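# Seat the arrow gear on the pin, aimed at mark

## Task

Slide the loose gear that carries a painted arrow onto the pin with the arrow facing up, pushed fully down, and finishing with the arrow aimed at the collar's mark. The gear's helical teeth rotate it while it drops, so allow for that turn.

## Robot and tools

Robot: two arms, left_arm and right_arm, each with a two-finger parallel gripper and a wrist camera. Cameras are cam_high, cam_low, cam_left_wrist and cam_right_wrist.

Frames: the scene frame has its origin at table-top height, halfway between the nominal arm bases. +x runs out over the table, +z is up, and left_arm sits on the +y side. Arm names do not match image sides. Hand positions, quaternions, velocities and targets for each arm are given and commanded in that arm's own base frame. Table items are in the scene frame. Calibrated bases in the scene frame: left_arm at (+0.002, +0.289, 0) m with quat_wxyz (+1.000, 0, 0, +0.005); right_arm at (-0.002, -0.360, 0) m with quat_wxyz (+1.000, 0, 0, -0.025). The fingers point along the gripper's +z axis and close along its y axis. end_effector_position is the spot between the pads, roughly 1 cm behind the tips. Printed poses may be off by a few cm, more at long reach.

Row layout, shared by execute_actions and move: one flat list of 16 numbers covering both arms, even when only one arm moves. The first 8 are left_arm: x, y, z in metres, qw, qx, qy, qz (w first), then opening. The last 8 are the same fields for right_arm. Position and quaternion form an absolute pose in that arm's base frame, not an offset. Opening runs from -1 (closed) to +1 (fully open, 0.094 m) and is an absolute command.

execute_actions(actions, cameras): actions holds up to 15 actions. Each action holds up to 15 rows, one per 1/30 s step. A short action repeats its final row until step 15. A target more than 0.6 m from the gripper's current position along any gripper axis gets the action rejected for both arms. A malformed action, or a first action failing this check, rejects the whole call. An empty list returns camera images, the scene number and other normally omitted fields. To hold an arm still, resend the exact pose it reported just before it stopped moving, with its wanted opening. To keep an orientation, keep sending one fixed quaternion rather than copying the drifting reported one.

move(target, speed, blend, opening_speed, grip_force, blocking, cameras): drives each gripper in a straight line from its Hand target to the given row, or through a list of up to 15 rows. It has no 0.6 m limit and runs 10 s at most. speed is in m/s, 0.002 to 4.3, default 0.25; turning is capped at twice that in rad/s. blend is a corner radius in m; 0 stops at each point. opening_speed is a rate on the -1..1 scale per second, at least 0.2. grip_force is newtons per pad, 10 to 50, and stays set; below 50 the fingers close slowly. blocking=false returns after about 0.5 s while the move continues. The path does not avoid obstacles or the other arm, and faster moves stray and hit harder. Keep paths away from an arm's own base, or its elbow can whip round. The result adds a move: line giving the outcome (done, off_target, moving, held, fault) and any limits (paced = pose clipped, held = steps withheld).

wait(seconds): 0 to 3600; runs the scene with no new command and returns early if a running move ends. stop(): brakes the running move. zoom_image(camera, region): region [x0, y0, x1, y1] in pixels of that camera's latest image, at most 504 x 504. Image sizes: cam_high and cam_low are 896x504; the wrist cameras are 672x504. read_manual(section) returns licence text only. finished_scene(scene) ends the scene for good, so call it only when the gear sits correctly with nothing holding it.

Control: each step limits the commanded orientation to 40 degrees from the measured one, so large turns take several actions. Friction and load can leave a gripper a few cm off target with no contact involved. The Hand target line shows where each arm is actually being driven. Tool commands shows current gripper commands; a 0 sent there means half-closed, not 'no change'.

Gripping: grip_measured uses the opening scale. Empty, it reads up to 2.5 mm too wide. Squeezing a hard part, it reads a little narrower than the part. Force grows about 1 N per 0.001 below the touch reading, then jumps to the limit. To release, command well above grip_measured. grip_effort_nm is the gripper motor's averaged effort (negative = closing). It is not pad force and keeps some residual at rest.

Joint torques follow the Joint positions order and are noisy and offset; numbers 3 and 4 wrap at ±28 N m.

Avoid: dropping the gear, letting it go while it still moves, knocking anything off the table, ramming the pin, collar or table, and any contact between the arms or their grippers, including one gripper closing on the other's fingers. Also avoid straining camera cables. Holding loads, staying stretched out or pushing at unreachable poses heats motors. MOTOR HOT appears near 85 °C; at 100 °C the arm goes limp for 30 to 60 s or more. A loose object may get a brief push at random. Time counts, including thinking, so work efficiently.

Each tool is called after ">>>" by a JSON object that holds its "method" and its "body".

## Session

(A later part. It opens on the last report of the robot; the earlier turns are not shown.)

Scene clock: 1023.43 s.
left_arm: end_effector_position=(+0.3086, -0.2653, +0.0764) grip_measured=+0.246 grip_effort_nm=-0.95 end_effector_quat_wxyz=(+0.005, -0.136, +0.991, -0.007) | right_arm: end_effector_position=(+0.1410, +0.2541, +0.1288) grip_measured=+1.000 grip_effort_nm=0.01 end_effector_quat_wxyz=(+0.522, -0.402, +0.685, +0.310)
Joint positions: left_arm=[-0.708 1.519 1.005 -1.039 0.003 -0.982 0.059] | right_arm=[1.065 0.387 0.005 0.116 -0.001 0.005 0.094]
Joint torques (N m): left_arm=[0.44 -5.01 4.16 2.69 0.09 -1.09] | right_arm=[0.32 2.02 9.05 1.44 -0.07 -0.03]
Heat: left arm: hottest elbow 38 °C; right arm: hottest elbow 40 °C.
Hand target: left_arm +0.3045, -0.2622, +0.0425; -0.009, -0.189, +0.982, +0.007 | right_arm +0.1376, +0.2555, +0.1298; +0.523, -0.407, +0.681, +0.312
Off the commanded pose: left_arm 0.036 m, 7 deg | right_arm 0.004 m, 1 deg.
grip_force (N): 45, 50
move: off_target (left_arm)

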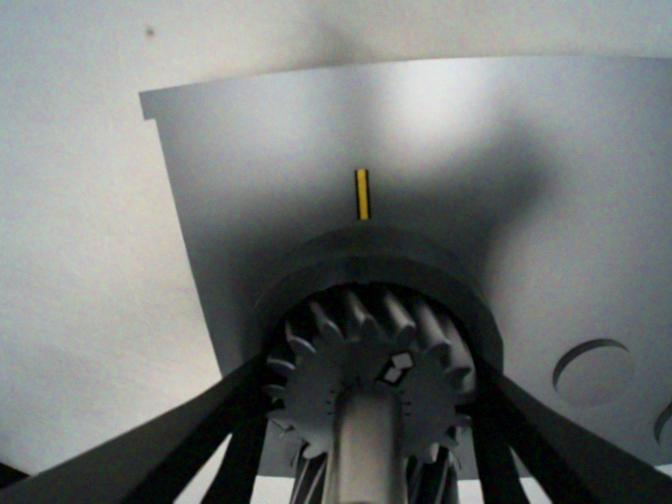

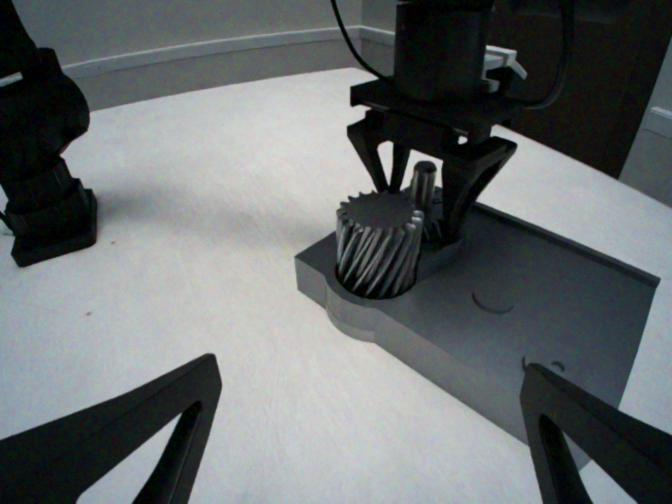

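>>> {"method": "zoom_image", "body": {"camera": "cam_right_wrist", "region": [380, 150, 500, 270]}}

>>> {"method": "execute_actions", "body": {"actions": []}}

>>> {"method": "zoom_image", "body": {"camera": "cam_low", "region": [500, 230, 580, 310]}}

>>> {"method": "zoom_image", "body": {"camera": "cam_high", "region": [430, 210, 510, 290]}}

Scaled by 4.200 from the camera's image (finer frame: 960x720).

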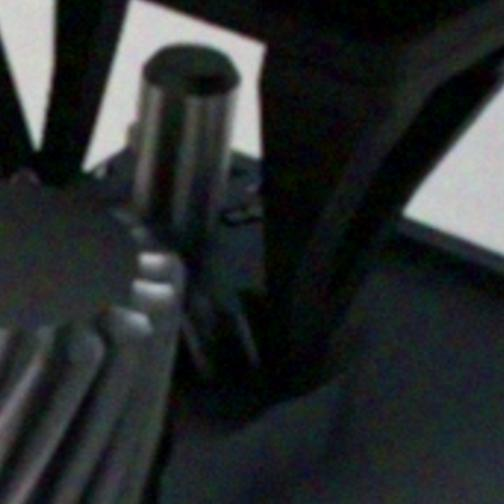

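Scene clock: 1032.83 s.
left_arm: end_effector_position=(+0.3086, -0.2653, +0.0764) grip_measured=+0.246 grip_effort_nm=-0.96 end_effector_quat_wxyz=(+0.005, -0.137, +0.991, -0.007) | right_arm: end_effector_position=(+0.1410, +0.2541, +0.1288) grip_measured=+1.000 grip_effort_nm=0.01 end_effector_quat_wxyz=(+0.522, -0.402, +0.685, +0.310)
Joint positions: left_arm=[-0.708 1.519 1.005 -1.039 0.003 -0.982 0.059] | right_arm=[1.065 0.387 0.005 0.116 -0.001 0.005 0.094]
Joint velocities: within noise
Joint torques (N m): left_arm=[0.15 -5.07 4.15 2.66 0.09 -1.07] | right_arm=[0.38 1.9 9.05 1.47 -0.07 -0.03]
Heat: left arm: hottest elbow 37 °C; right arm: hottest elbow 40 °C.
Hand target: left_arm +0.3045, -0.2622, +0.0425; -0.009, -0.189, +0.982, +0.007 | right_arm +0.1376, +0.2555, +0.1298; +0.523, -0.407, +0.681, +0.312
Tool commands: left_gripper/opening=+0.0 right_gripper/opening=+1.0
Off the commanded pose: left_arm 0.036 m, 7 deg | right_arm 0.004 m, 1 deg.
grip_force (N): 45, 50

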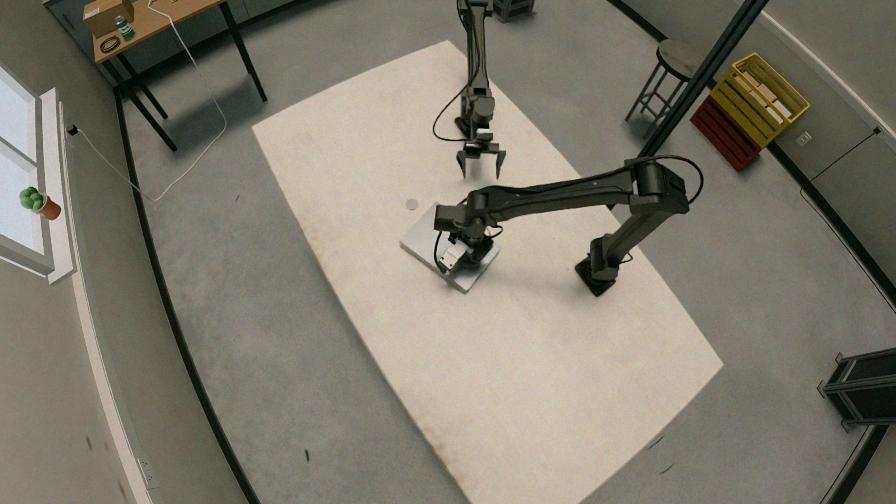

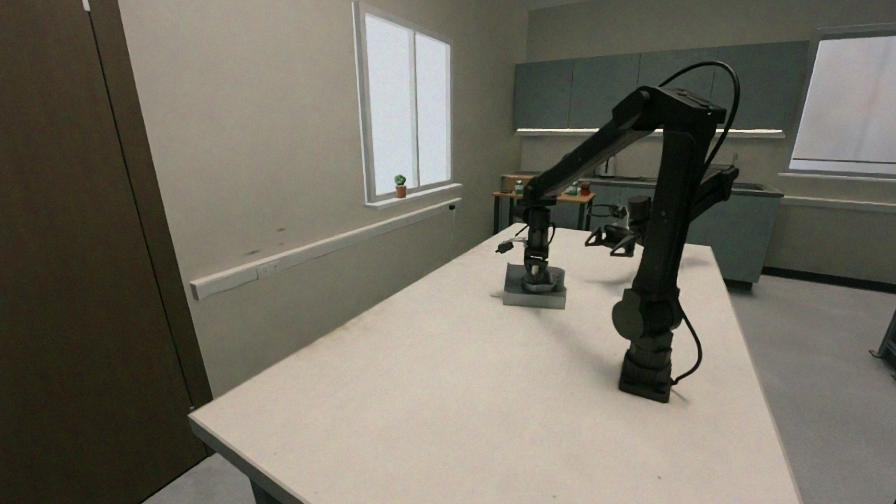

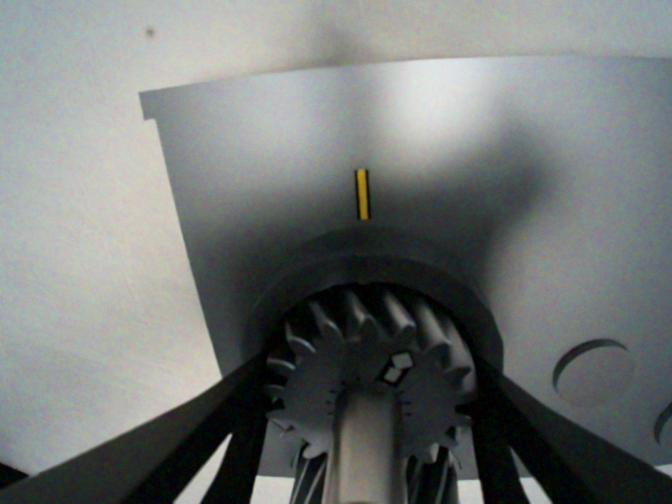

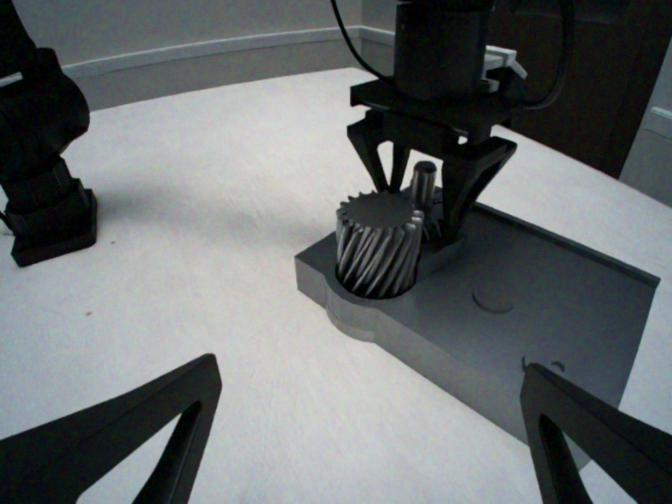

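Scaled by 6.300 from the camera's image (finer frame: 1280x720).

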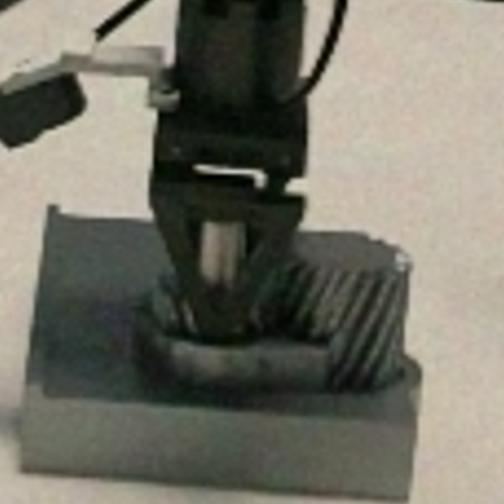

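Scaled by 6.300 from the camera's image (finer frame: 1280x720).

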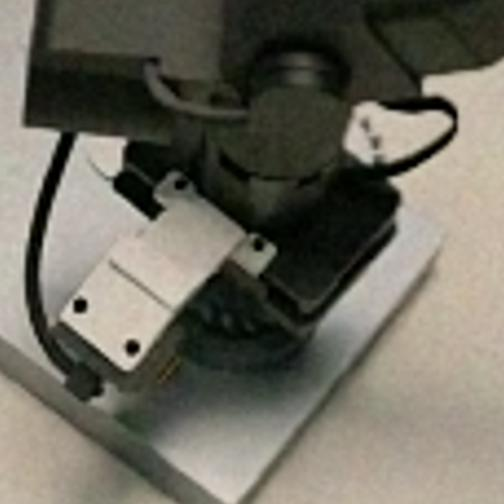

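>>> {"method": "move", "body": {"target": [[0.3085,-0.2653,0.086,0.000,-0.1392,0.9903,0.000,0.0, 0.1376,0.2554,0.1299,0.5227,-0.4069,0.6811,0.3122,1]], "speed": 0.05}}

>>> {"method": "move", "body": {"target": [[0.3085,-0.2653,0.086,0.000,-0.1392,0.9903,0.000,0.5, 0.1376,0.2554,0.1299,0.5227,-0.4069,0.6811,0.3122,1]], "opening_speed": 0.5, "cameras": ["cam_left_wrist","cam_right_wrist"]}}

>>> {"method": "zoom_image", "body": {"camera": "cam_left_wrist", "region": [240, 170, 540, 470]}}

Scene clock: 1079.60 s.
left_arm: end_effector_position=(+0.3073, -0.2642, +0.0780) grip_measured=+0.246 grip_effort_nm=-0.95 end_effector_quat_wxyz=(+0.003, -0.129, +0.992, -0.005) | right_arm: end_effector_position=(+0.1410, +0.2541, +0.1288) grip_measured=+1.000 grip_effort_nm=0.01 end_effector_quat_wxyz=(+0.522, -0.402, +0.685, +0.310)
Joint positions: left_arm=[-0.708 1.517 1.007 -1.051 0.003 -0.966 0.059] | right_arm=[1.065 0.387 0.005 0.116 -0.001 0.005 0.094]
Joint torques (N m): left_arm=[0.09 -9.41 8.02 -1.36 -0.11 -0.28] | right_arm=[0.32 2.02 9.03 1.46 -0.07 -0.04]
Heat: left arm: hottest elbow 36 °C; right arm: hottest elbow 40 °C.
Hand target: left_arm +0.3084, -0.2652, +0.0860; +0.000, -0.139, +0.990, +0.000 | right_arm +0.1376, +0.2555, +0.1298; +0.523, -0.407, +0.681, +0.312
Off the commanded pose: left_arm 0.008 m, 1 deg | right_arm 0.004 m, 1 deg.
grip_force (N): 45, 50
move: done

Scene clock: 1080.93 s.
left_arm: end_effector_position=(+0.3027, -0.2609, +0.0784) grip_measured=+0.496 grip_effort_nm=0.15 end_effector_quat_wxyz=(-0.006, -0.127, +0.992, +0.002) | right_arm: end_effector_position=(+0.1410, +0.2541, +0.1288) grip_measured=+1.000 grip_effort_nm=0.01 end_effector_quat_wxyz=(+0.522, -0.402, +0.685, +0.310)
Joint positions: left_arm=[-0.708 1.516 1.007 -1.073 0.005 -0.964 0.07] | right_arm=[1.065 0.387 0.005 0.116 -0.001 0.005 0.094]
Joint torques (N m): left_arm=[0.21 -9.23 7.99 -0.46 -0.21 -0.29] | right_arm=[0.38 1.96 9.05 1.43 -0.07 -0.04]
Heat: left arm: hottest elbow 36 °C; right arm: hottest elbow 40 °C.
Hand target: left_arm +0.3083, -0.2652, +0.0860; +0.000, -0.139, +0.990, +0.000 | right_arm +0.1376, +0.2555, +0.1298; +0.523, -0.407, +0.681, +0.312
Off the commanded pose: left_arm 0.010 m, 2 deg | right_arm 0.004 m, 1 deg.
grip_force (N): 45, 50
move: done

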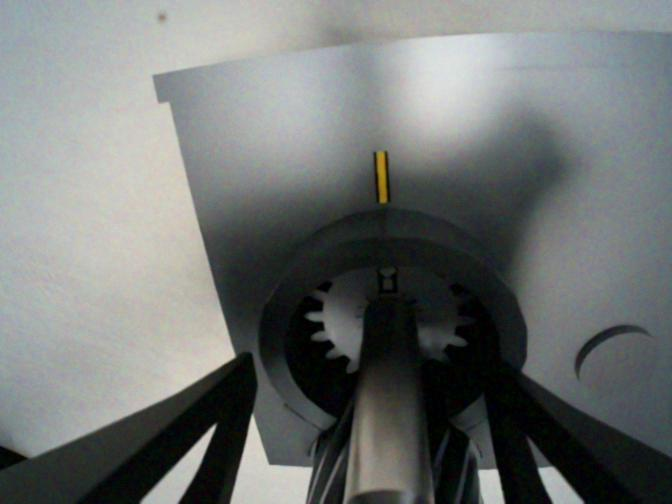

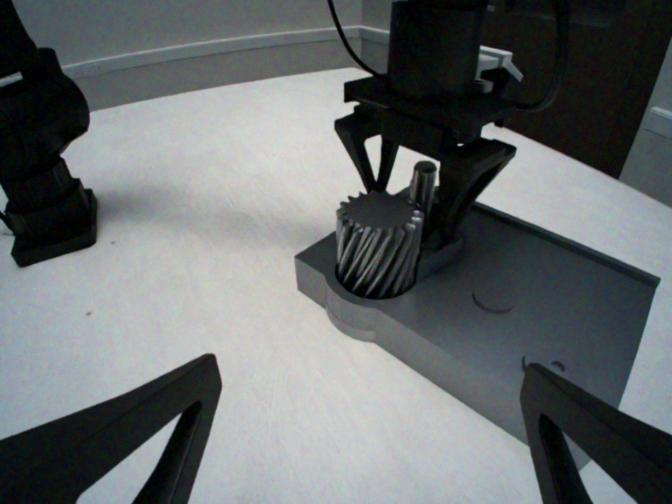

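Scaled by 1.680 from the camera's image (finer frame: 960x720).

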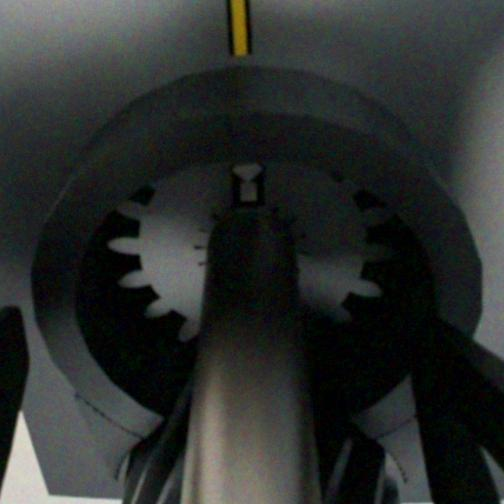

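>>> {"method": "move", "body": {"target": [[0.3080,-0.2650,0.19,0.000,-0.1392,0.9903,0.000,0.5, 0.1376,0.2554,0.1299,0.5227,-0.4069,0.6811,0.3122,1]], "speed": 0.15, "cameras": ["cam_left_wrist","cam_right_wrist"]}}

>>> {"method": "zoom_image", "body": {"camera": "cam_left_wrist", "region": [280, 170, 500, 390]}}

Scene clock: 1088.37 s.
left_arm: end_effector_position=(+0.2945, -0.2539, +0.1657) grip_measured=+0.497 grip_effort_nm=0.13 end_effector_quat_wxyz=(-0.021, -0.127, +0.992, +0.019) | right_arm: end_effector_position=(+0.1410, +0.2541, +0.1288) grip_measured=+1.000 grip_effort_nm=0.01 end_effector_quat_wxyz=(+0.522, -0.402, +0.685, +0.310)
Joint positions: left_arm=[-0.708 1.427 1.157 -1.357 0.005 -0.962 0.07] | right_arm=[1.065 0.387 0.005 0.116 -0.001 0.005 0.094]
Joint torques (N m): left_arm=[0.21 -9.35 11.03 -0.39 -0.19 -0.29] | right_arm=[0.32 2.02 9.05 1.47 -0.07 -0.03]
Heat: left arm: hottest elbow 37 °C; right arm: hottest elbow 40 °C.
Hand target: left_arm +0.3070, -0.2642, +0.1900; +0.000, -0.139, +0.990, -0.001 | right_arm +0.1376, +0.2555, +0.1298; +0.523, -0.407, +0.681, +0.312
Off the commanded pose: left_arm 0.030 m, 4 deg | right_arm 0.004 m, 1 deg.
grip_force (N): 45, 50
move: off_target (left_arm)

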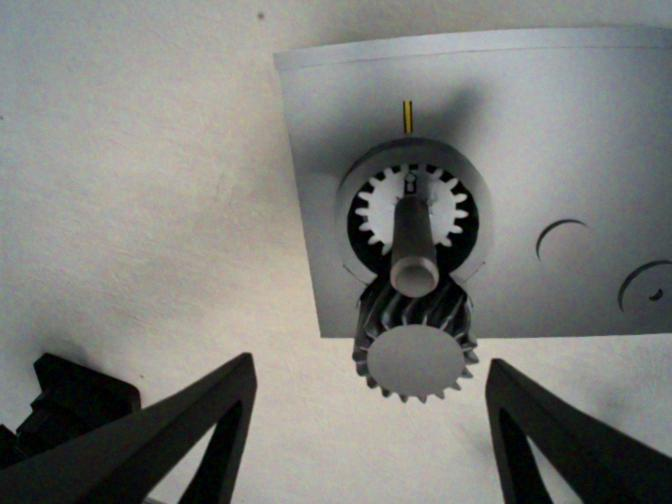

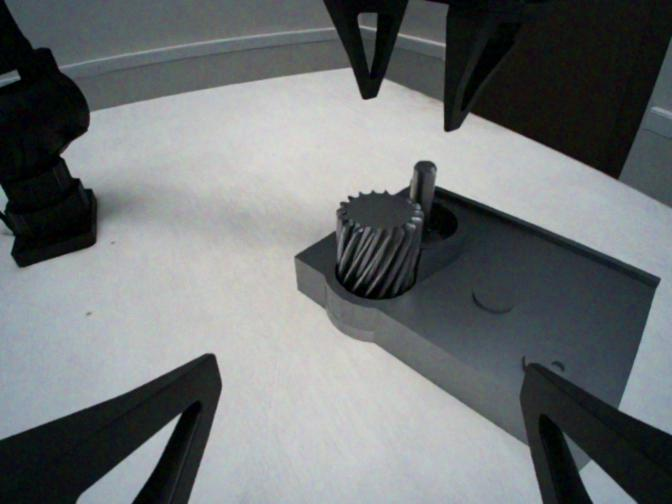

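Scaled by 2.291 from the camera's image (finer frame: 960x720).

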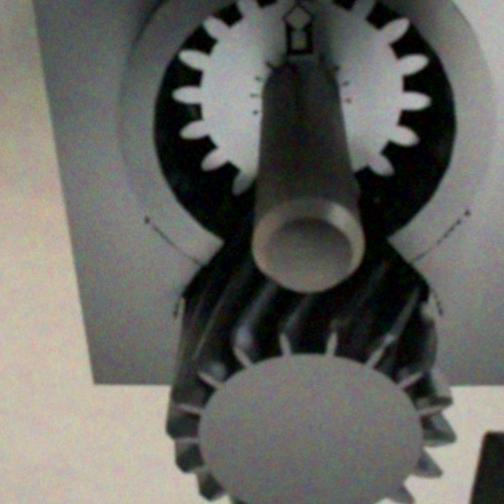

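>>> {"method": "finished_scene", "body": {"scene": 1}}

The scene is finished: the task was done.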